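# Reproduce the reference drawing on the paper pad with markers

## Task

Using the markers, draw a copy of the 'drawing' reference image on the paper pad. The image represents the entire sheet, and its top edge corresponds to the pad's long side that was farthest from the robot when the scene began. The strip of scrap paper next to the pad does not count toward the result.

## Robot and tools

Robot: two arms, left_arm and right_arm, each with a parallel two-finger gripper. In the scene frame the origin sits at table height, halfway between the nominal arm bases. +x points out over the table, +z points up, and left_arm is on the +y side. These names do not match image left and right. Calibrated base positions: left_arm (-0.006, +0.341, 0) m and right_arm (-0.005, -0.338, 0) m, both turned only slightly about z. The fingers point along the gripper's +z axis and close along its y axis. end_effector_position is the point between the finger pads, roughly 1 cm short of the tips. Reported poses can be off by a few cm, and more at long reach.

Row layout, used by every motion call: a single row of 14 numbers, each in [-1, 1]. The first 7 belong to left_arm and the next 7 to right_arm. Each arm's block is, in order: wrist pitch, wrist roll, shoulder, wrist yaw, elbow, waist, opening. The six joint numbers are offsets, not poses. They are measured from the arm's 'Joint targets' as they stood when the action or move began, not from the previous row. Scaling: 1.0 equals 2.224 rad for waist, shoulder and elbow, and 8.485 rad for the three wrist joints. Opening is absolute: +1 fully open, -1 closed. Send 0 for every joint of an arm to keep its targets, and repeat its current opening to leave the gripper as it is, because a 0 there is a real command. Stated joint ranges in rad: waist -2.618..3.054, shoulder 0..3.142, elbow 0..3.142, wrist pitch -1.571..1.571, wrist yaw -1.571..1.571, wrist roll -2.094..2.094. The true ends can differ by up to 0.059 rad (big joints and wrist pitch) or 0.124 rad (yaw and roll). A request that goes further past an end than that is refused for both arms. A request that reaches a real end stops there, and the result reports 'joint sent to its limit'. Per control step, each target can lead the measured angle by at most 0.339 rad (big joints) or 2.2 rad (wrist). If a target would put the gripper more than 200 mm from where it is, that arm's targets are scaled back.

Tools:
- execute_actions(actions, cameras): actions is a list of actions. Each action is a list of up to 15 rows, one row per 1/30 s step, and a short action holds its last row until step 15. Images come back only when the actions list is empty or cameras names them. ['all'] gives every camera, [] gives none.
- move(target, speed, blend, opening_speed, grip_force, blocking, cameras): target is one row, or a list of up to 15 rows, all sharing about 10 s. Every row counts from the same starting Joint targets. speed is in rad/s for the joint with the farthest to go: 0.004 to 12.57, default 0.5, either one value or one per target. blend is in rad and rounds corners in a list; 0 means stop at each target. opening_speed is in units of the -1..+1 scale per second, at least 0.2. grip_force is in newtons per pad, 10 to 50, one value or one per arm; it persists, and low values close slowly. blocking=false returns after 0.5 s while the move keeps running. All joints move together, so the gripper traces a curve, and nothing is avoided along the way. The result adds a 'move:' line: done, off_target (at rest but more than 0.035 rad from target), moving, held, or fault, plus limits=held if steps were withheld.
- wait(seconds 0..3600, cameras): lets time pass without new commands.
- stop(cameras): brakes a running move.
- zoom_image(camera, region [x0,y0,x1,y1] in pixels, at most 504x504): enlarges part of the latest image from cam_high, cam_low, cam_above, cam_left_wrist or cam_right_wrist. Each image is 672x504.
- show_instructions(): shows the reference image again.
- read_manual(section): licence texts only.
- finished_scene(scene=1): ends the scene for good.

Result lines: end_effector_position (m) and end_effector_quat_wxyz in the scene frame. Joint positions (rad) and Joint velocities list the joints in the row order and then the finger-pad gap (m; 0.094 when open). 'Joint targets' is the base the next offsets count from. 'Tool commands' gives the current gripper commands. grip_measured is the finger opening on the command scale. grip_effort_nm is the gripper motor effort, negative when closing; it is not a pad force. Joint torques follow the joint order, have offsets and noise, and numbers 3, 5 and 6 wrap at ±28 N m. Step readings list joint angles at some steps. 'joint command not followed' means the clearance check changed targets. MOTOR HOT appears at 75 °C. An OVER-TEMPERATURE FAULT at 90 °C folds that arm away for the rest of the scene.

Cautions: an object that ends up off the table fails the task. Do not drop things, fling them, strike the table or fixtures, or press hard. Keep the two arms from bumping or squeezing each other, since that can end the scene. Avoid strain on the wrist camera cables. Do not leave an arm stretched out or pushing against something it cannot reach, because its motors overheat. To release a push, command the targets back past the measured positions. Grip a marker firmly but close with care, and keep the pen tip touching the paper lightly rather than driving the target deep past contact.

Each tool is called after "Call:" by a JSON object that holds its "method" and its "body".

Reference images:

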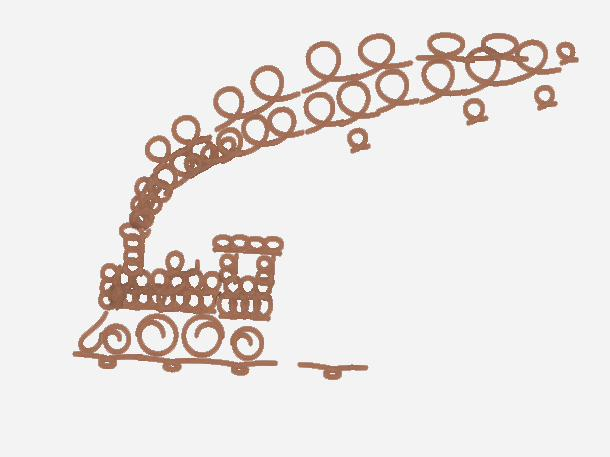

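## Session

I'll start by looking at the scene and the instructions.

Call:
{"method": "show_instructions", "body": {}}

Call:
{"method": "execute_actions", "body": {"actions": []}}

Reference images for this scene: drawing.

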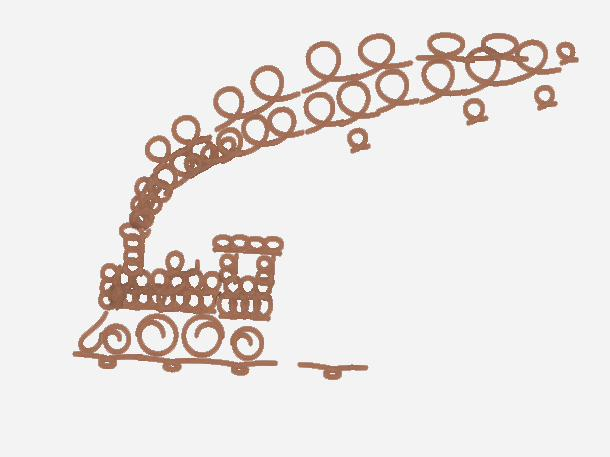

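Scene clock: 0.00 s.
left_arm: end_effector_position=(+0.3943, +0.3350, +0.1104) grip_measured=+1.000 grip_effort_nm=n/a end_effector_quat_wxyz=(+0.619, -0.015, +0.785, -0.003) | right_arm: end_effector_position=(+0.3947, -0.3962, +0.1304) grip_measured=+1.000 grip_effort_nm=n/a end_effector_quat_wxyz=(+0.623, +0.065, +0.771, -0.114)
Joint names: [wrist pitch, wrist roll, shoulder, wrist yaw, elbow, waist]
Joint positions: left_arm=[1.014 -0.037 1.582 -0.053 0.332 -0.05 0.094] | right_arm=[0.967 -0.055 1.532 0.207 0.362 -0.038 0.094]
Joint velocities: within noise
Joint torques (N m): no reading
Heat: left arm: 34 °C; right arm: 34 °C.
Joint targets: left_arm=[1.021 -0.037 1.573 -0.053 0.341 -0.050] | right_arm=[0.979 -0.054 1.522 0.208 0.373 -0.038]
Tool commands: left_gripper/opening=+1.0 right_gripper/opening=+1.0

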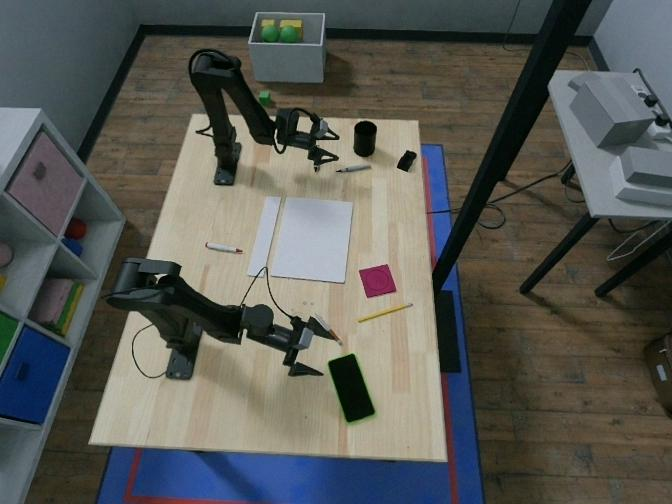

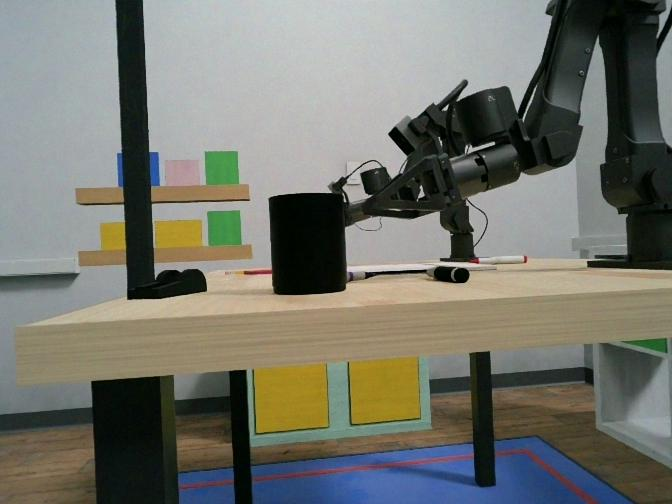

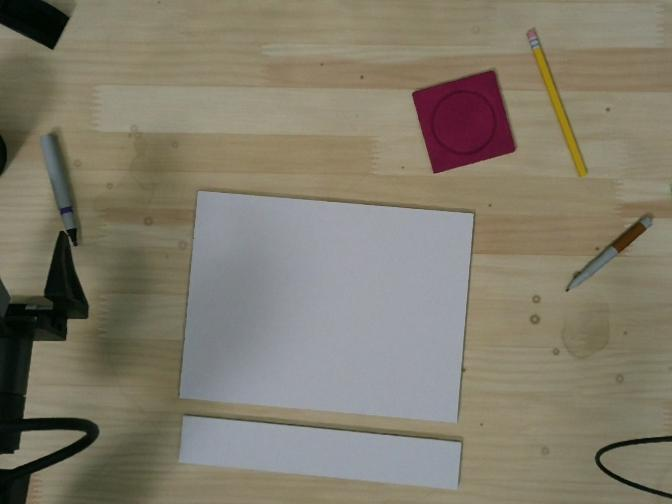

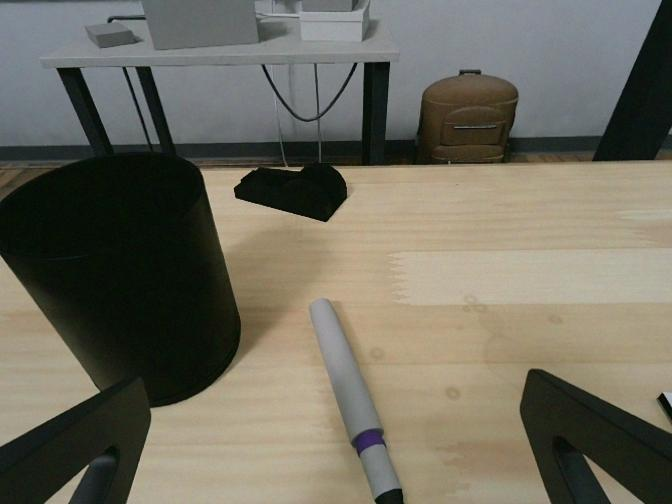

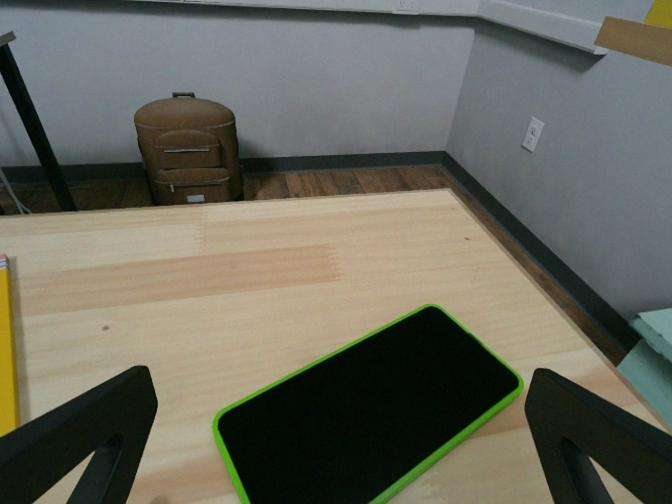

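Call:
{"method": "zoom_image", "body": {"camera": "cam_above", "region": [500, 180, 672, 320]}}

Call:
{"method": "zoom_image", "body": {"camera": "cam_above", "region": [0, 100, 150, 280]}}

Call:
{"method": "zoom_image", "body": {"camera": "cam_high", "region": [180, 180, 440, 400]}}

Call:
{"method": "zoom_image", "body": {"camera": "cam_above", "region": [150, 160, 504, 504]}}

Scaled by 2.930 from the camera's image (finer frame: 960x720).

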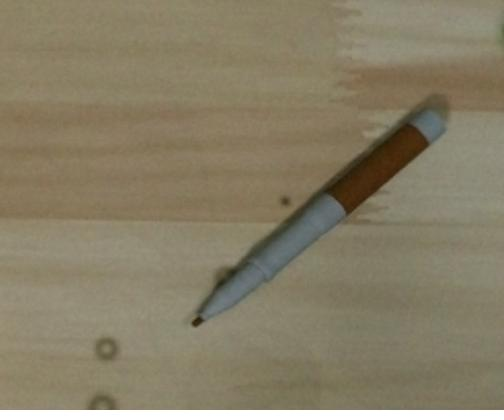

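Scaled by 2.800 from the camera's image (finer frame: 960x720).

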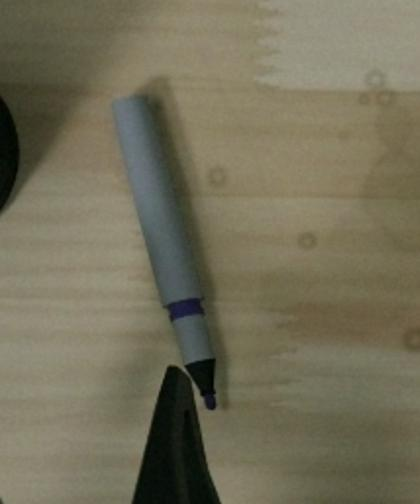

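Scaled by 1.938 from the camera's image (finer frame: 960x720).

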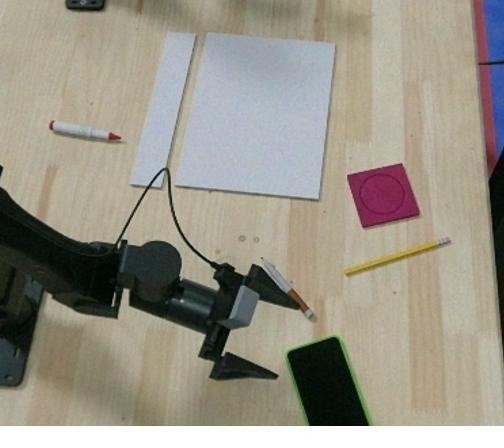

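Scaled by 1.424 from the camera's image (finer frame: 960x720).

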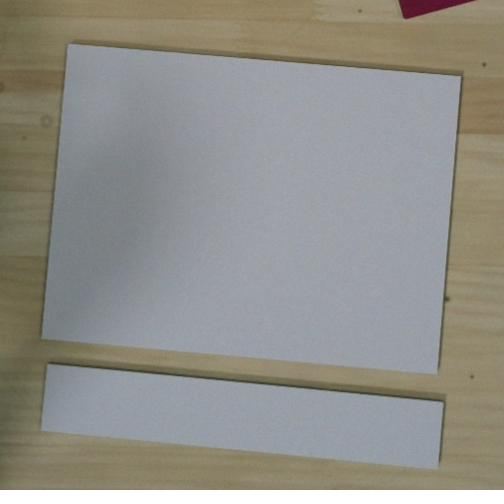

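Call:
{"method": "move", "body": {"target": [[0,0,0,0,0,0,1,-0.16252,0.05704,0.08004,-0.01226,0.46178,0.02698,1],[0,0,0,0,0,0,1,-0.28054,0.11479,0.30261,-0.02451,0.74308,0.05396,1]], "blend": [0.2,0], "speed": 1.0, "cameras": ["cam_above","cam_high","cam_right_wrist"]}}

Scene clock: 15.07 s.
left_arm: end_effector_position=(+0.3943, +0.3350, +0.1104) grip_measured=+1.000 grip_effort_nm=0.00 end_effector_quat_wxyz=(+0.619, -0.015, +0.785, -0.003) | right_arm: end_effector_position=(+0.4157, -0.3119, +0.0929) grip_measured=+1.000 grip_effort_nm=0.00 end_effector_quat_wxyz=(-0.007, +0.413, +0.911, -0.004)
Joint positions: left_arm=[1.014 -0.037 1.582 -0.053 0.332 -0.05 0.094] | right_arm=[-1.387 0.912 2.192 0.001 1.992 0.077 0.094]
Joint torques (N m): left_arm=[1.62 0.05 -6.43 -0.04 5.39 -0.09] | right_arm=[0.15 0.09 -8.9 0.01 8.61 0.39]
Heat: left arm: 35 °C; right arm: 37 °C.
Joint targets: left_arm=[1.021 -0.037 1.573 -0.053 0.341 -0.050] | right_arm=[-1.401 0.919 2.195 0.000 2.026 0.082]
move: done
Images, in order (width x height): cam_high 672x504, cam_above 672x504, cam_right_wrist 672x504.

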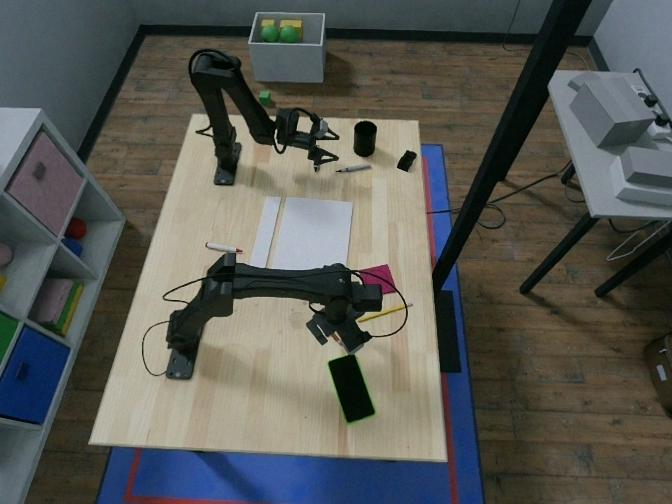

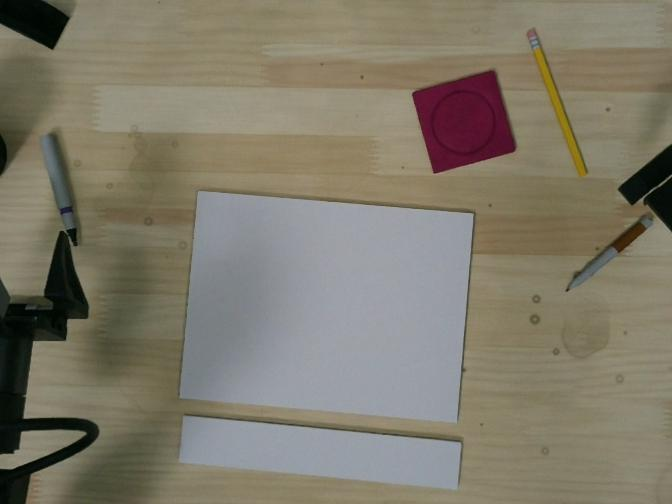

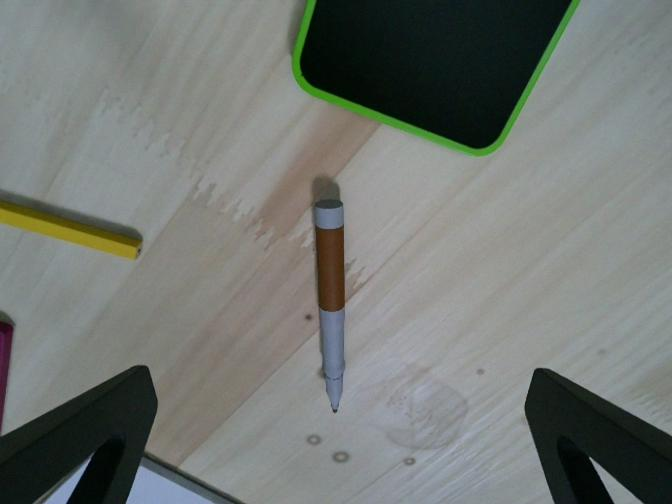

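Call:
{"method": "move", "body": {"target": [0,0,0,0,0,0,1,0.02605,0.00377,-0.02563,0,-0.12185,0.02338,1], "speed": 0.4, "cameras": ["cam_above","cam_right_wrist"]}}

Scene clock: 20.03 s.
left_arm: end_effector_position=(+0.3943, +0.3350, +0.1104) grip_measured=+1.000 grip_effort_nm=0.00 end_effector_quat_wxyz=(+0.619, -0.015, +0.785, -0.003) | right_arm: end_effector_position=(+0.4003, -0.2905, +0.0406) grip_measured=+1.000 grip_effort_nm=0.00 end_effector_quat_wxyz=(-0.019, +0.403, +0.915, -0.010)
Joint positions: left_arm=[1.014 -0.037 1.582 -0.053 0.332 -0.05 0.094] | right_arm=[-1.196 0.945 2.178 -0.001 1.761 0.131 0.094]
Joint torques (N m): left_arm=[1.64 0.07 -6.6 -0.05 5.42 -0.13] | right_arm=[0.41 0.08 -12.11 0.02 4.88 0.25]
Heat: left arm: 36 °C; right arm: 36 °C.
Joint targets: left_arm=[1.021 -0.037 1.573 -0.053 0.341 -0.050] | right_arm=[-1.180 0.951 2.138 0.000 1.755 0.134]
move: off_target (right_arm); right_arm: the shoulder is farthest, 0.040 rad from its target

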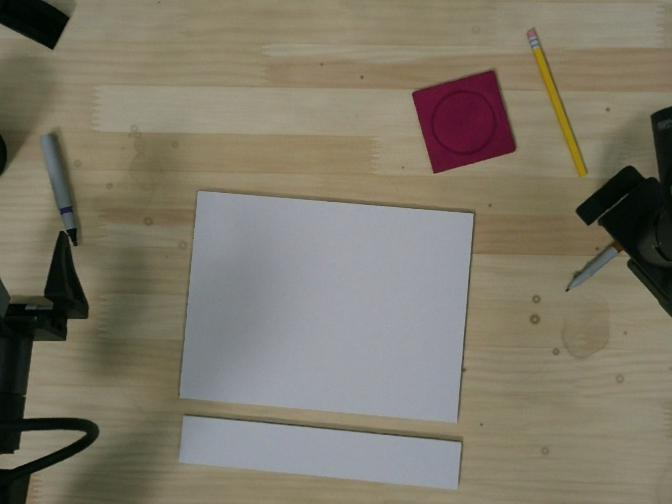

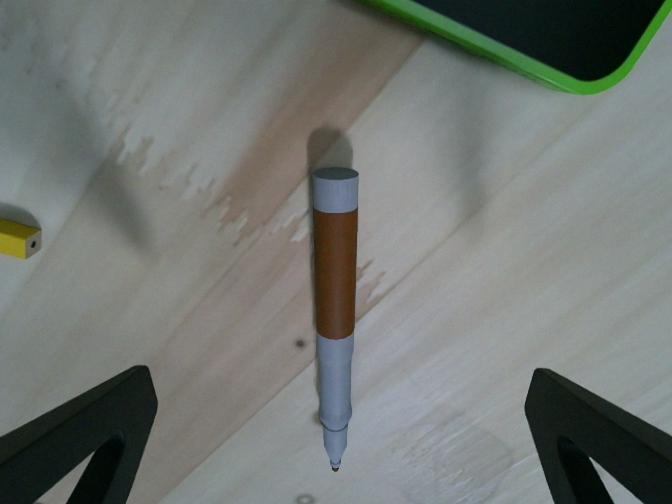

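Call:
{"method": "move", "body": {"target": [0,0,0,0,0,0,1,0.01768,0,0.0054,0,-0.05036,0,1], "speed": 0.2, "cameras": ["cam_above","cam_right_wrist"]}}

Scene clock: 28.07 s.
left_arm: end_effector_position=(+0.3943, +0.3350, +0.1104) grip_measured=+1.000 grip_effort_nm=0.00 end_effector_quat_wxyz=(+0.619, -0.015, +0.785, -0.003) | right_arm: end_effector_position=(+0.4035, -0.2902, +0.0135) grip_measured=+1.000 grip_effort_nm=0.00 end_effector_quat_wxyz=(-0.002, +0.403, +0.915, +0.000)
Joint positions: left_arm=[1.014 -0.037 1.582 -0.053 0.332 -0.05 0.094] | right_arm=[-1.047 0.945 2.177 -0.001 1.65 0.131 0.094]
Joint torques (N m): left_arm=[1.66 0.05 -6.63 -0.07 5.2 -0.17] | right_arm=[0.47 0.07 -10.97 0.02 4.75 0.24]
Heat: left arm: 36 °C; right arm: 36 °C.
Joint targets: left_arm=[1.021 -0.037 1.573 -0.053 0.341 -0.050] | right_arm=[-1.031 0.951 2.150 0.000 1.643 0.134]
move: done

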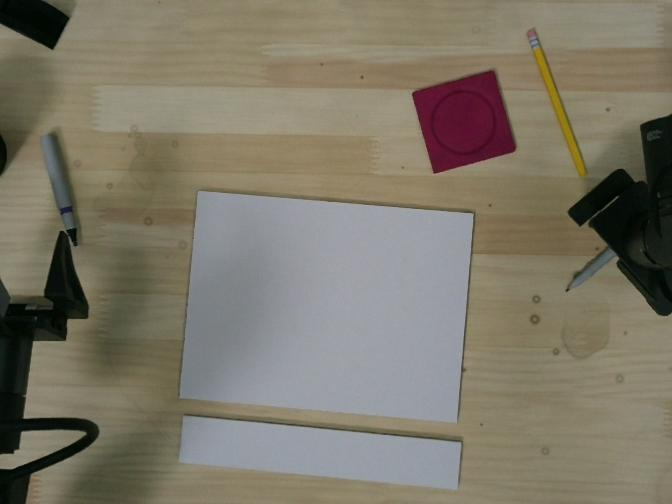

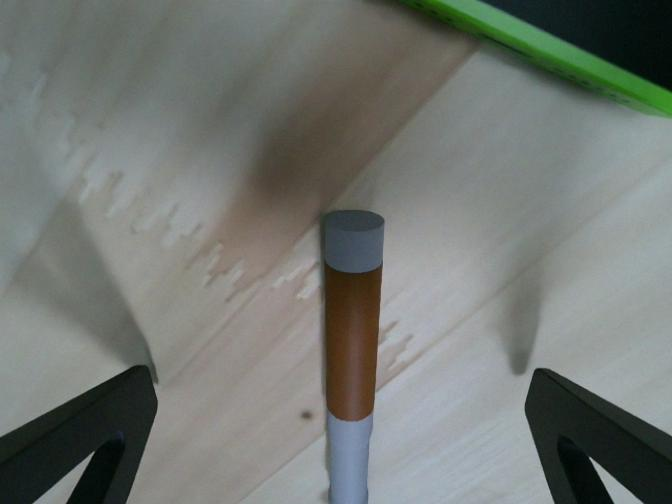

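Call:
{"method": "move", "body": {"target": [[0,0,0,0,0,0,1,0,-0.00436,0,0,0.03058,-0.01439,1],[0,0,0,0,0,0,1,0,-0.00436,0.02113,0,0.03058,-0.01439,1]], "speed": 0.2, "cameras": ["cam_right_wrist"]}}

Scene clock: 31.17 s.
left_arm: end_effector_position=(+0.3943, +0.3350, +0.1104) grip_measured=+1.000 grip_effort_nm=0.00 end_effector_quat_wxyz=(+0.619, -0.015, +0.785, -0.003) | right_arm: end_effector_position=(+0.4142, -0.3002, +0.0151) grip_measured=+1.000 grip_effort_nm=0.00 end_effector_quat_wxyz=(+0.007, +0.404, +0.915, +0.005)
Joint positions: left_arm=[1.014 -0.037 1.582 -0.053 0.332 -0.05 0.094] | right_arm=[-1.042 0.921 2.193 -0.002 1.681 0.104 0.094]
Joint torques (N m): left_arm=[1.68 0.05 -6.43 -0.02 5.24 -0.09] | right_arm=[0.44 -0.07 -8.64 0.02 8.17 -0.21]
Heat: left arm: 37 °C; right arm: 37 °C.
Joint targets: left_arm=[1.021 -0.037 1.573 -0.053 0.341 -0.050] | right_arm=[-1.030 0.915 2.197 0.000 1.711 0.102]
move: done

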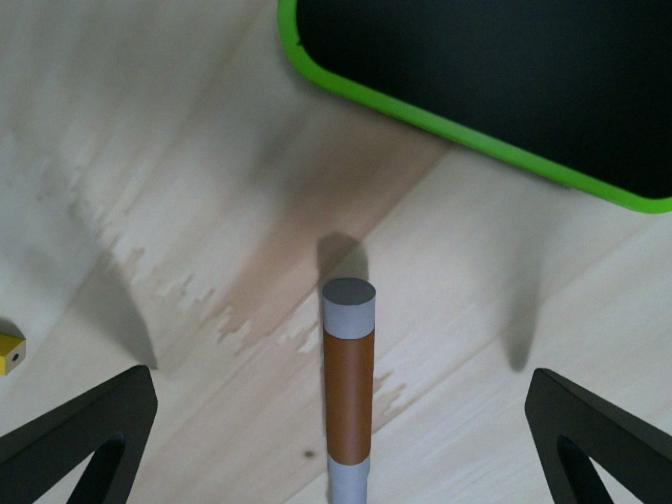

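Call:
{"method": "move", "body": {"target": [[0,0,0,0,0,0,1,0,0,0.00405,0,0,0,1],[0,0,0,0,0,0,1,0,0,0.00405,0,0,0,-1]], "speed": 0.1, "opening_speed": 0.6, "cameras": ["cam_above","cam_right_wrist"]}}

Scene clock: 36.43 s.
left_arm: end_effector_position=(+0.3943, +0.3350, +0.1104) grip_measured=+1.000 grip_effort_nm=0.00 end_effector_quat_wxyz=(+0.619, -0.015, +0.785, -0.003) | right_arm: end_effector_position=(+0.4134, -0.3002, +0.0120) grip_measured=-0.781 grip_effort_nm=-1.02 end_effector_quat_wxyz=(+0.004, +0.404, +0.915, +0.003)
Joint positions: left_arm=[1.014 -0.037 1.582 -0.053 0.332 -0.05 0.094] | right_arm=[-1.042 0.92 2.2 -0.002 1.681 0.104 0.01]
Joint torques (N m): left_arm=[1.64 0.09 -6.45 -0.05 5.31 -0.06] | right_arm=[0.45 -0.06 -8.61 0.03 8.12 -0.21]
Heat: left arm: 37 °C; right arm: 37 °C.
Joint targets: left_arm=[1.021 -0.037 1.573 -0.053 0.341 -0.050] | right_arm=[-1.030 0.914 2.206 0.000 1.711 0.102]
move: done

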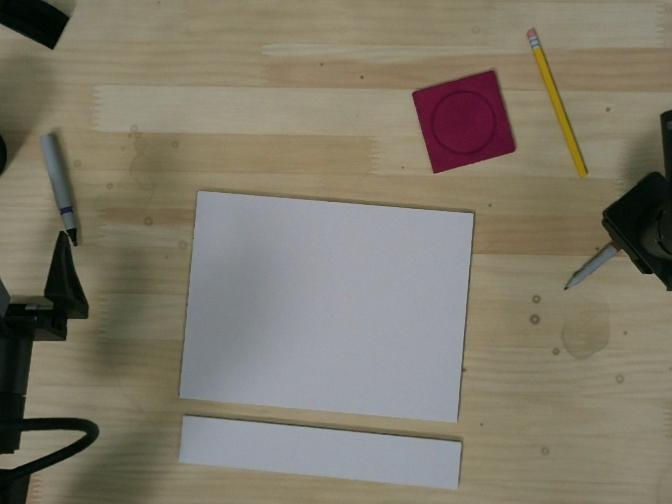

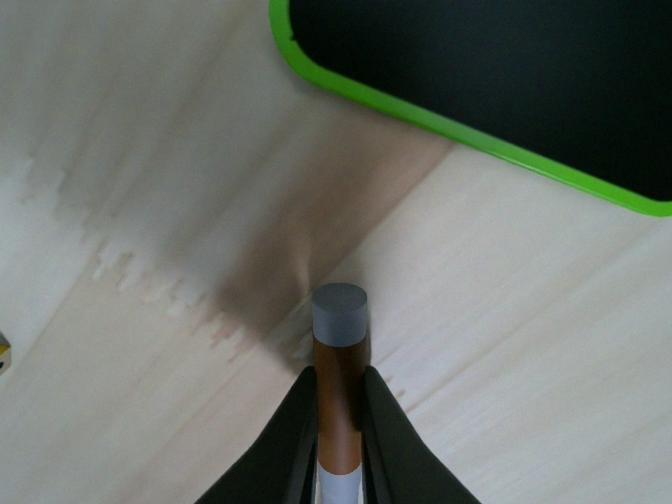

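Call:
{"method": "move", "body": {"target": [[0,0,0,0,0,0,1,0,0,0,0,0.11241,0,-1],[0,0,0,0,0,0,1,0.05068,-0.08415,-0.18255,-0.0825,-0.04991,0.11151,-1],[0,0,0,0,0,0,1,0.18312,-0.17843,-0.11942,-0.165,-0.40216,0.23201,-1]], "speed": [0.3,0.8,0.8], "blend": [0.05,0.15,0], "cameras": ["cam_above","cam_high","cam_right_wrist","cam_low"]}}

Scene clock: 44.20 s.
left_arm: end_effector_position=(+0.3943, +0.3350, +0.1104) grip_measured=+1.000 grip_effort_nm=0.00 end_effector_quat_wxyz=(+0.619, -0.015, +0.785, -0.003) | right_arm: end_effector_position=(+0.1928, +0.0129, +0.1106) grip_measured=-0.782 grip_effort_nm=-1.03 end_effector_quat_wxyz=(-0.353, +0.627, -0.403, -0.566)
Joint positions: left_arm=[1.014 -0.037 1.582 -0.053 0.332 -0.05 0.094] | right_arm=[0.504 -0.591 1.938 -1.378 0.821 0.617 0.01]
Joint torques (N m): left_arm=[1.67 0.02 -6.57 -0.05 5.24 -0.13] | right_arm=[1.3 -0.09 -6.48 -0.54 4.18 0.08]
Heat: left arm: 37 °C; right arm: 37 °C.
Joint targets: left_arm=[1.021 -0.037 1.573 -0.053 0.341 -0.050] | right_arm=[0.523 -0.600 1.940 -1.400 0.816 0.618]
move: done
Images, in order (width x height): cam_high 672x504, cam_low 672x504, cam_above 672x504, cam_right_wrist 672x504.

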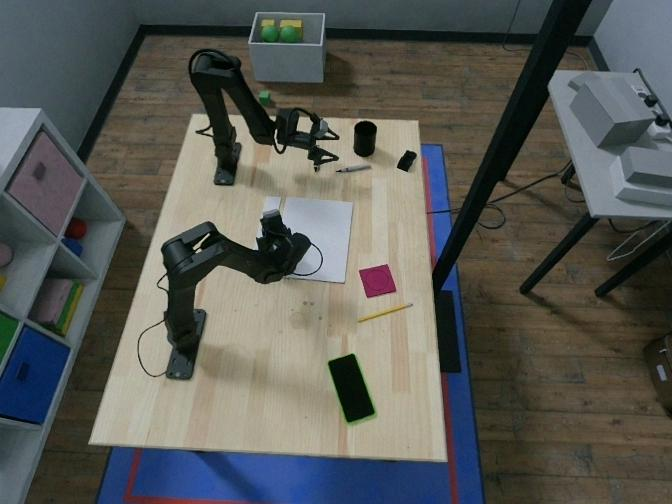

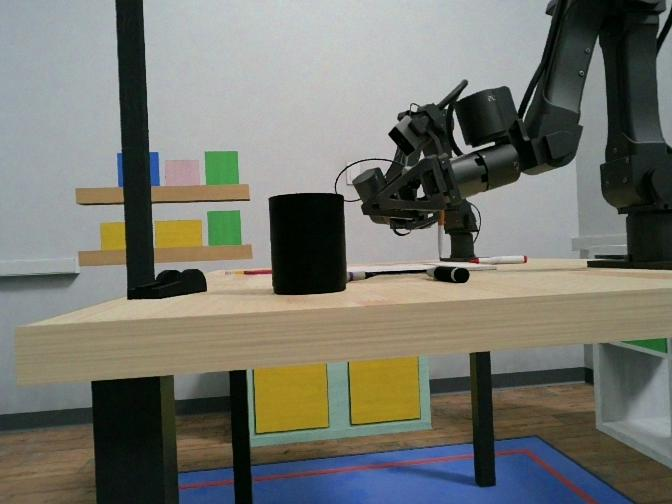

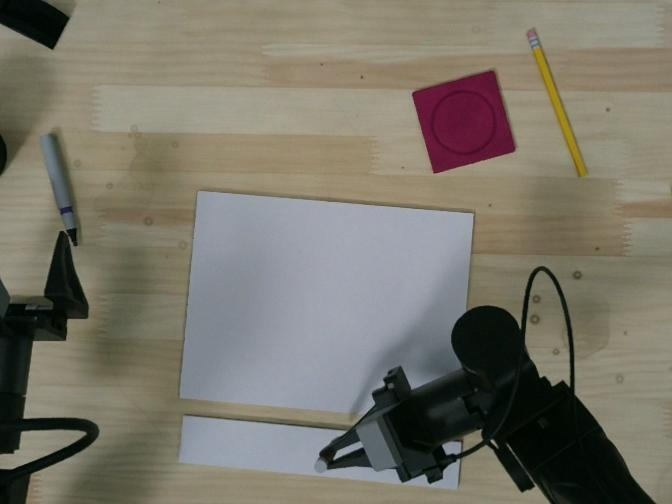

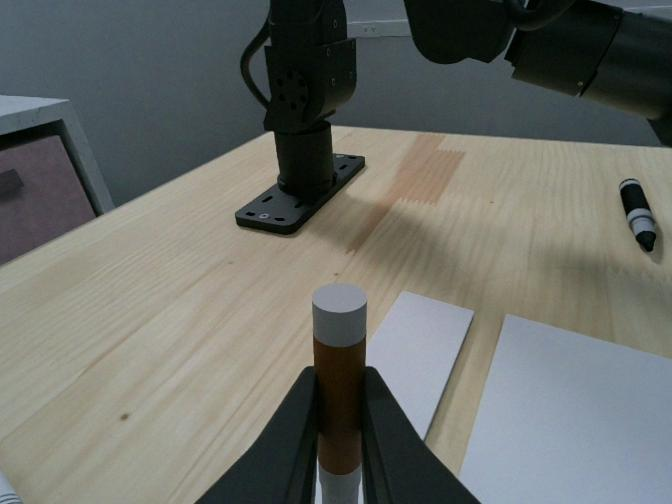

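Call:
{"method": "move", "body": {"target": [0,0,0,0,0,0,1,0,0,0.03147,0,0,0,-1], "speed": 0.2, "cameras": ["cam_above","cam_low","cam_left_wrist"]}}

Call:
{"method": "zoom_image", "body": {"camera": "cam_low", "region": [330, 180, 530, 300]}}

Call:
{"method": "zoom_image", "body": {"camera": "cam_above", "region": [180, 380, 480, 504]}}

Scene clock: 46.03 s.
left_arm: end_effector_position=(+0.3943, +0.3350, +0.1104) grip_measured=+1.000 grip_effort_nm=0.00 end_effector_quat_wxyz=(+0.619, -0.015, +0.785, -0.003) | right_arm: end_effector_position=(+0.1891, +0.0116, +0.0979) grip_measured=-0.782 grip_effort_nm=-1.03 end_effector_quat_wxyz=(-0.340, +0.623, -0.399, -0.580)
Joint positions: left_arm=[1.014 -0.037 1.582 -0.053 0.332 -0.05 0.094] | right_arm=[0.533 -0.594 1.992 -1.41 0.821 0.617 0.01]
Joint torques (N m): left_arm=[1.66 0.02 -6.41 -0.02 5.37 -0.14] | right_arm=[1.01 -0.06 -5.52 -0.24 3.9 0.08]
Heat: left arm: 38 °C; right arm: 37 °C.
Joint targets: left_arm=[1.021 -0.037 1.573 -0.053 0.341 -0.050] | right_arm=[0.523 -0.599 2.010 -1.400 0.816 0.618]
move: done
Images, in order (width x height): cam_low 672x504, cam_above 672x504, cam_left_wrist 672x504.

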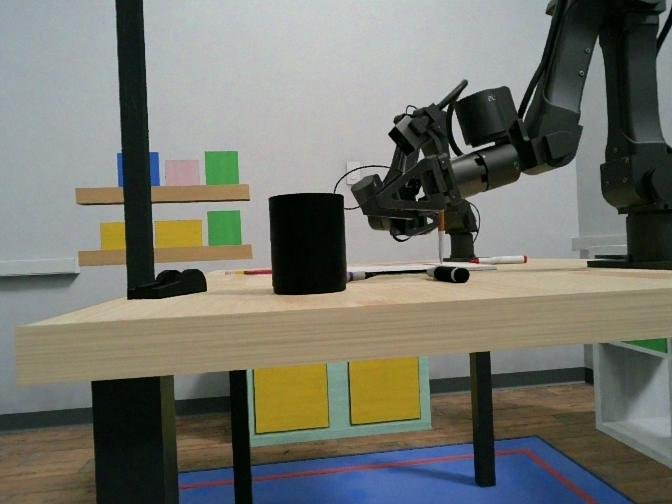

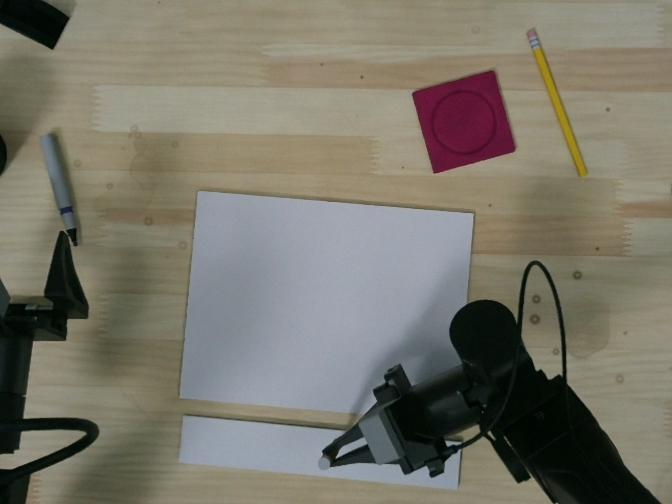

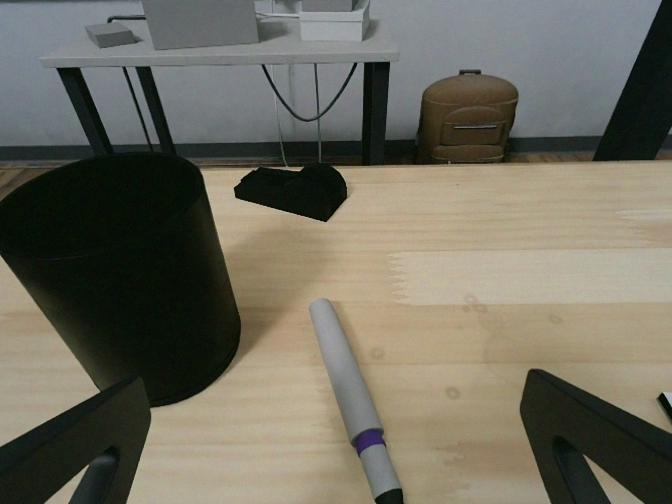

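Scaled by 2.520 from the camera's image (finer frame: 960x720).

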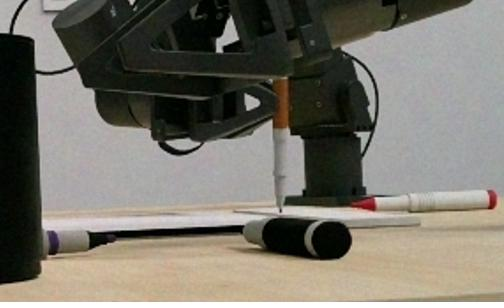

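Scaled by 1.680 from the camera's image (finer frame: 960x720).

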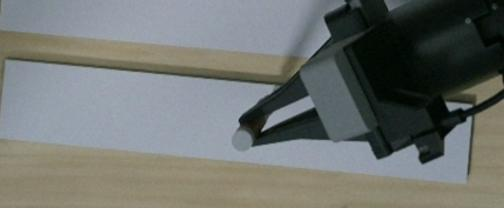

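Call:
{"method": "move", "body": {"target": [0,0,0,0,0,0,1,0,0,0,0,0,-0.02248,-1], "speed": 0.1}}

Call:
{"method": "move", "body": {"target": [0,0,0,0,0,0,1,0,0.01768,0,0,0,0,-1], "speed": 0.15}}

Call:
{"method": "move", "body": {"target": [0,0,0,0,0,0,1,0,0,0,0,0,0.02248,-1], "speed": 0.1}}

Call:
{"method": "move", "body": {"target": [0,0,0,0,0,0,1,0,-0.01768,0,0,0,0,-1], "speed": 0.15, "cameras": ["cam_above"]}}

Call:
{"method": "zoom_image", "body": {"camera": "cam_above", "region": [250, 400, 400, 500]}}

Scene clock: 48.30 s.
left_arm: end_effector_position=(+0.3943, +0.3350, +0.1104) grip_measured=+1.000 grip_effort_nm=0.00 end_effector_quat_wxyz=(+0.619, -0.015, +0.785, -0.003) | right_arm: end_effector_position=(+0.2059, +0.0030, +0.0922) grip_measured=-0.782 grip_effort_nm=-1.03 end_effector_quat_wxyz=(-0.350, +0.612, -0.421, -0.570)
Joint positions: left_arm=[1.014 -0.037 1.582 -0.053 0.332 -0.05 0.094] | right_arm=[0.532 -0.594 2.005 -1.398 0.821 0.572 0.01]
Joint torques (N m): left_arm=[1.69 0.05 -6.45 -0.05 5.22 -0.09] | right_arm=[1.03 -0.06 -6.49 -0.35 3.78 -0.38]
Heat: left arm: 38 °C; right arm: 37 °C.
Joint targets: left_arm=[1.021 -0.037 1.573 -0.053 0.341 -0.050] | right_arm=[0.523 -0.600 2.011 -1.400 0.816 0.568]
move: done

Scene clock: 49.90 s.
left_arm: end_effector_position=(+0.3943, +0.3350, +0.1104) grip_measured=+1.000 grip_effort_nm=0.00 end_effector_quat_wxyz=(+0.619, -0.015, +0.785, -0.003) | right_arm: end_effector_position=(+0.2072, +0.0034, +0.0911) grip_measured=-0.782 grip_effort_nm=-1.03 end_effector_quat_wxyz=(-0.311, +0.582, -0.465, -0.590)
Joint positions: left_arm=[1.014 -0.037 1.582 -0.053 0.332 -0.05 0.094] | right_arm=[0.532 -0.455 2.005 -1.389 0.821 0.572 0.01]
Joint torques (N m): left_arm=[1.65 0.03 -6.61 -0.05 5.29 -0.1] | right_arm=[1.03 0.05 -6.46 -0.44 3.84 -0.38]
Heat: left arm: 38 °C; right arm: 37 °C.
Joint targets: left_arm=[1.021 -0.037 1.573 -0.053 0.341 -0.050] | right_arm=[0.523 -0.450 2.011 -1.400 0.816 0.568]
move: done

Scene clock: 50.77 s.
left_arm: end_effector_position=(+0.3943, +0.3350, +0.1104) grip_measured=+1.000 grip_effort_nm=0.00 end_effector_quat_wxyz=(+0.619, -0.015, +0.785, -0.003) | right_arm: end_effector_position=(+0.1935, +0.0116, +0.0911) grip_measured=-0.782 grip_effort_nm=-1.03 end_effector_quat_wxyz=(-0.299, +0.590, -0.454, -0.596)
Joint positions: left_arm=[1.014 -0.037 1.582 -0.053 0.332 -0.05 0.094] | right_arm=[0.532 -0.454 2.005 -1.388 0.821 0.612 0.01]
Joint torques (N m): left_arm=[1.64 0.05 -6.56 -0.02 5.34 -0.21] | right_arm=[1.04 0.04 -6.5 -0.46 3.82 0.46]
Heat: left arm: 38 °C; right arm: 37 °C.
Joint targets: left_arm=[1.021 -0.037 1.573 -0.053 0.341 -0.050] | right_arm=[0.523 -0.449 2.011 -1.401 0.816 0.618]
move: done

Scene clock: 52.37 s.
left_arm: end_effector_position=(+0.3943, +0.3350, +0.1104) grip_measured=+1.000 grip_effort_nm=0.00 end_effector_quat_wxyz=(+0.619, -0.015, +0.785, -0.003) | right_arm: end_effector_position=(+0.1925, +0.0112, +0.0919) grip_measured=-0.782 grip_effort_nm=-1.03 end_effector_quat_wxyz=(-0.336, +0.619, -0.412, -0.578)
Joint positions: left_arm=[1.014 -0.037 1.582 -0.053 0.332 -0.05 0.094] | right_arm=[0.532 -0.585 2.005 -1.396 0.821 0.612 0.01]
Joint torques (N m): left_arm=[1.65 0.03 -6.53 -0.04 5.29 -0.16] | right_arm=[1.03 -0.12 -6.45 -0.38 3.82 0.49]
Heat: left arm: 38 °C; right arm: 37 °C.
Joint targets: left_arm=[1.021 -0.037 1.573 -0.053 0.341 -0.050] | right_arm=[0.523 -0.599 2.011 -1.400 0.816 0.618]
move: done

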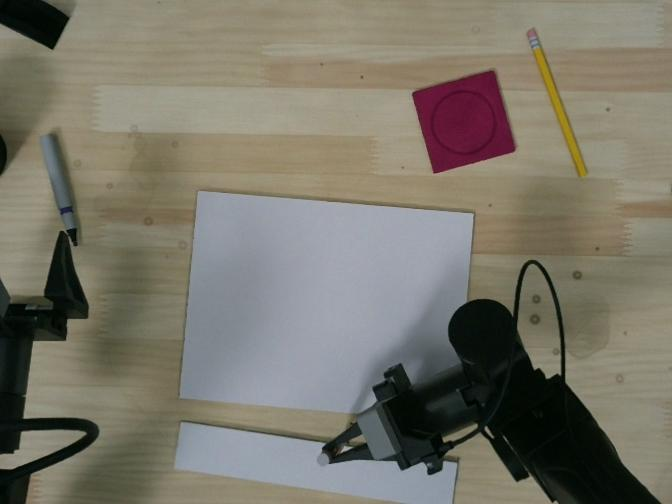

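Scaled by 3.360 from the camera's image (finer frame: 960x720).

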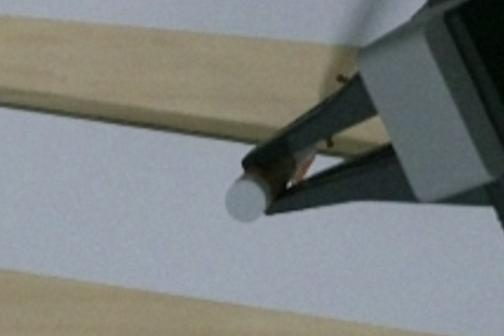

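Call:
{"method": "move", "body": {"target": [[0,0,0,0,0,0,1,0.02357,0,-0.045,0,0,0,-1],[0,0,0,0,0,0,1,0.02357,0,-0.045,0,0,-0.27,-1]], "speed": [0.3,0.8], "blend": [0.02,0], "cameras": ["cam_above"]}}

Call:
{"method": "zoom_image", "body": {"camera": "cam_above", "region": [250, 380, 400, 504]}}

Scene clock: 55.07 s.
left_arm: end_effector_position=(+0.3943, +0.3350, +0.1104) grip_measured=+1.000 grip_effort_nm=0.00 end_effector_quat_wxyz=(+0.619, -0.015, +0.785, -0.003) | right_arm: end_effector_position=(+0.3657, -0.1617, +0.1296) grip_measured=-0.782 grip_effort_nm=-1.03 end_effector_quat_wxyz=(+0.559, -0.522, +0.513, +0.389)
Joint positions: left_arm=[1.014 -0.037 1.582 -0.053 0.332 -0.05 0.094] | right_arm=[0.706 -0.593 1.939 -1.392 0.821 0.012 0.01]
Joint torques (N m): left_arm=[1.66 0.03 -6.48 -0.07 5.3 -0.01] | right_arm=[1.37 -0.07 -8.91 -0.3 4.25 0.53]
Heat: left arm: 38 °C; right arm: 37 °C.
Joint targets: left_arm=[1.021 -0.037 1.573 -0.053 0.341 -0.050] | right_arm=[0.723 -0.599 1.910 -1.400 0.816 0.018]
move: done

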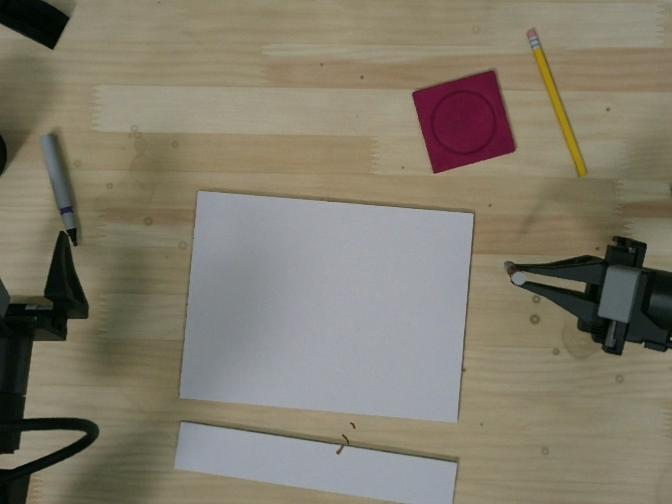

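Scaled by 3.360 from the camera's image (finer frame: 960x720).

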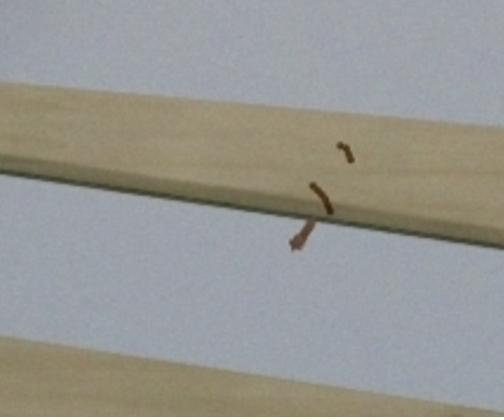

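Call:
{"method": "move", "body": {"target": [[0,0,0,0,0,0,1,0.02675,0.04113,0.08543,0,0.18165,0.36592,-1],[0,0,0,0,0,0,1,0.02051,0.04113,0.12275,0,0.13219,0.36592,-1]], "speed": [0.8,0.2], "cameras": ["cam_above","cam_low","cam_right_wrist"]}}

Call:
{"method": "zoom_image", "body": {"camera": "cam_low", "region": [330, 180, 530, 300]}}

Call:
{"method": "zoom_image", "body": {"camera": "cam_above", "region": [160, 350, 360, 504]}}

Scene clock: 69.33 s.
left_arm: end_effector_position=(+0.3943, +0.3350, +0.1104) grip_measured=+1.000 grip_effort_nm=0.00 end_effector_quat_wxyz=(+0.619, -0.015, +0.785, -0.003) | right_arm: end_effector_position=(+0.1669, +0.1068, +0.1325) grip_measured=-0.782 grip_effort_nm=-1.03 end_effector_quat_wxyz=(-0.340, +0.656, -0.290, -0.609)
Joint positions: left_arm=[1.014 -0.037 1.582 -0.053 0.332 -0.05 0.094] | right_arm=[0.903 -0.255 2.182 -1.396 1.115 0.835 0.01]
Joint torques (N m): left_arm=[1.67 0.07 -6.49 -0.06 5.3 -0.08] | right_arm=[1.16 0.05 -8.47 -0.14 4.48 -0.32]
Heat: left arm: 39 °C; right arm: 36 °C.
Joint targets: left_arm=[1.021 -0.037 1.573 -0.053 0.341 -0.050] | right_arm=[0.897 -0.250 2.183 -1.401 1.110 0.831]
move: done
Images, in order (width x height): cam_low 672x504, cam_above 672x504, cam_right_wrist 672x504.

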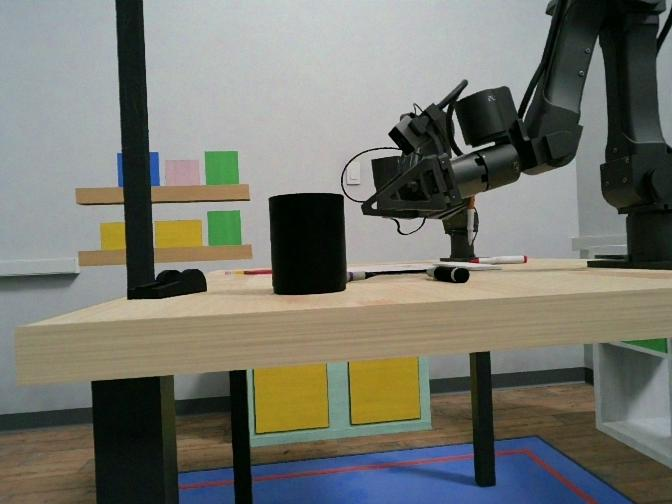

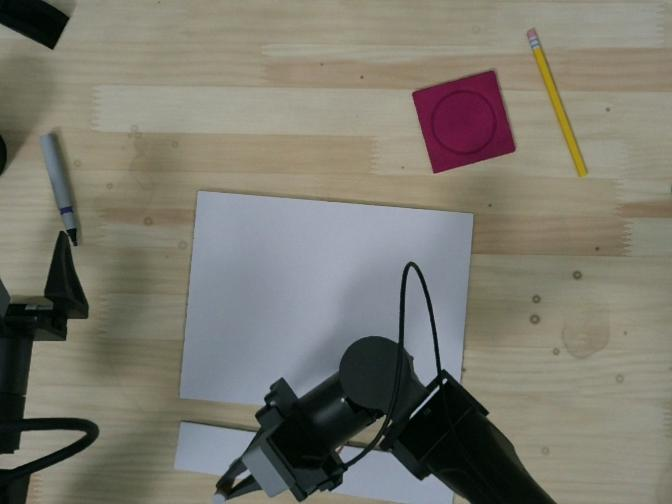

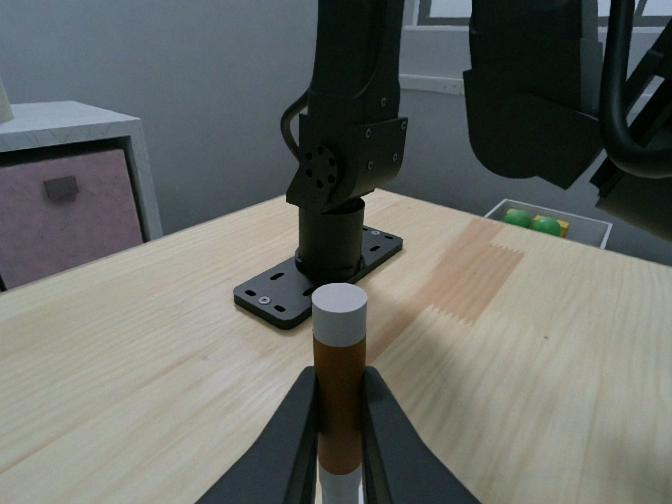

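Scaled by 2.520 from the camera's image (finer frame: 960x720).

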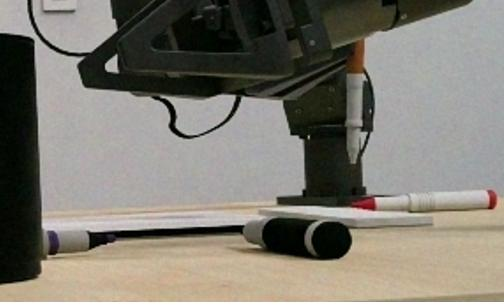

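Scaled by 2.520 from the camera's image (finer frame: 960x720).

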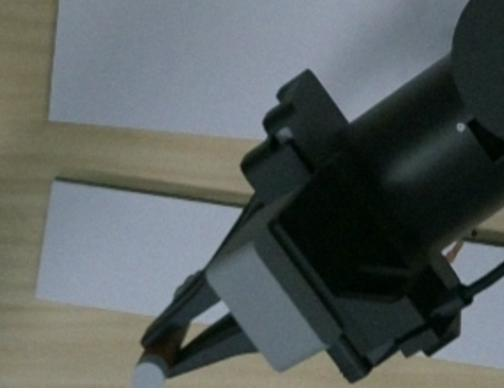

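Call:
{"method": "move", "body": {"target": [0,0,0,0,0,0,1,0,0,0.02698,0,0,0,-1], "speed": 0.2}}

Call:
{"method": "move", "body": {"target": [0,0,0,0,0,0,1,-0.00589,0,0,0,0,0,-1], "speed": 0.2, "cameras": ["cam_low"]}}

Call:
{"method": "zoom_image", "body": {"camera": "cam_low", "region": [380, 200, 540, 300]}}

Scene clock: 70.90 s.
left_arm: end_effector_position=(+0.3943, +0.3350, +0.1104) grip_measured=+1.000 grip_effort_nm=0.00 end_effector_quat_wxyz=(+0.619, -0.015, +0.785, -0.003) | right_arm: end_effector_position=(+0.1669, +0.1069, +0.1074) grip_measured=-0.782 grip_effort_nm=-1.03 end_effector_quat_wxyz=(-0.318, +0.651, -0.310, -0.616)
Joint positions: left_arm=[1.014 -0.037 1.582 -0.053 0.332 -0.05 0.094] | right_arm=[0.9 -0.255 2.241 -1.396 1.115 0.835 0.01]
Joint torques (N m): left_arm=[1.67 0.06 -6.41 -0.01 5.41 0.01] | right_arm=[1.18 0.04 -8.47 -0.17 4.23 -0.32]
Heat: left arm: 39 °C; right arm: 36 °C.
Joint targets: left_arm=[1.021 -0.037 1.573 -0.053 0.341 -0.050] | right_arm=[0.897 -0.251 2.243 -1.401 1.110 0.831]
move: done

Scene clock: 71.77 s.
left_arm: end_effector_position=(+0.3943, +0.3350, +0.1104) grip_measured=+1.000 grip_effort_nm=0.00 end_effector_quat_wxyz=(+0.619, -0.015, +0.785, -0.003) | right_arm: end_effector_position=(+0.1661, +0.1061, +0.1032) grip_measured=-0.782 grip_effort_nm=-1.03 end_effector_quat_wxyz=(-0.304, +0.646, -0.325, -0.620)
Joint positions: left_arm=[1.014 -0.037 1.582 -0.053 0.332 -0.05 0.094] | right_arm=[0.857 -0.254 2.241 -1.396 1.115 0.835 0.01]
Joint torques (N m): left_arm=[1.66 0.05 -6.45 -0.04 5.33 -0.17] | right_arm=[1.13 0.04 -8.46 -0.2 4.23 -0.34]
Heat: left arm: 39 °C; right arm: 36 °C.
Joint targets: left_arm=[1.021 -0.037 1.573 -0.053 0.341 -0.050] | right_arm=[0.847 -0.250 2.243 -1.401 1.110 0.831]
move: done

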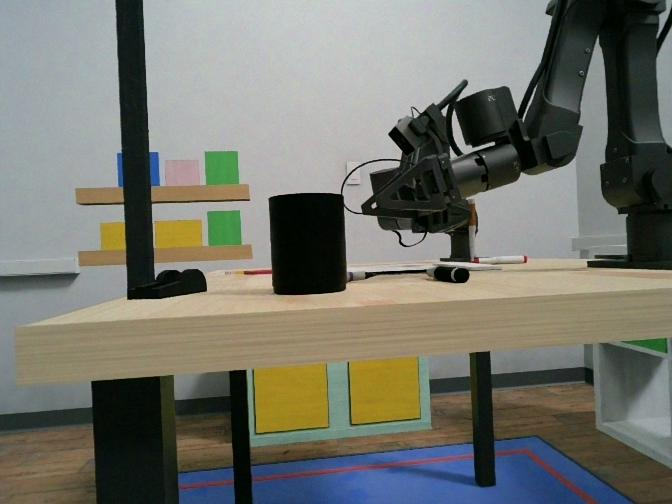

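Scaled by 3.150 from the camera's image (finer frame: 960x720).

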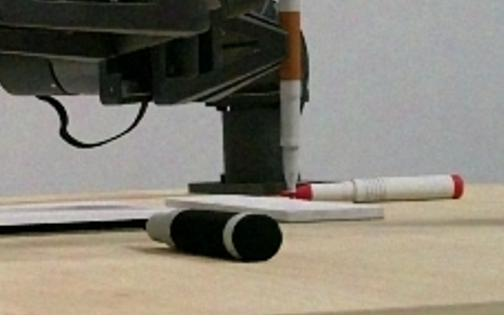

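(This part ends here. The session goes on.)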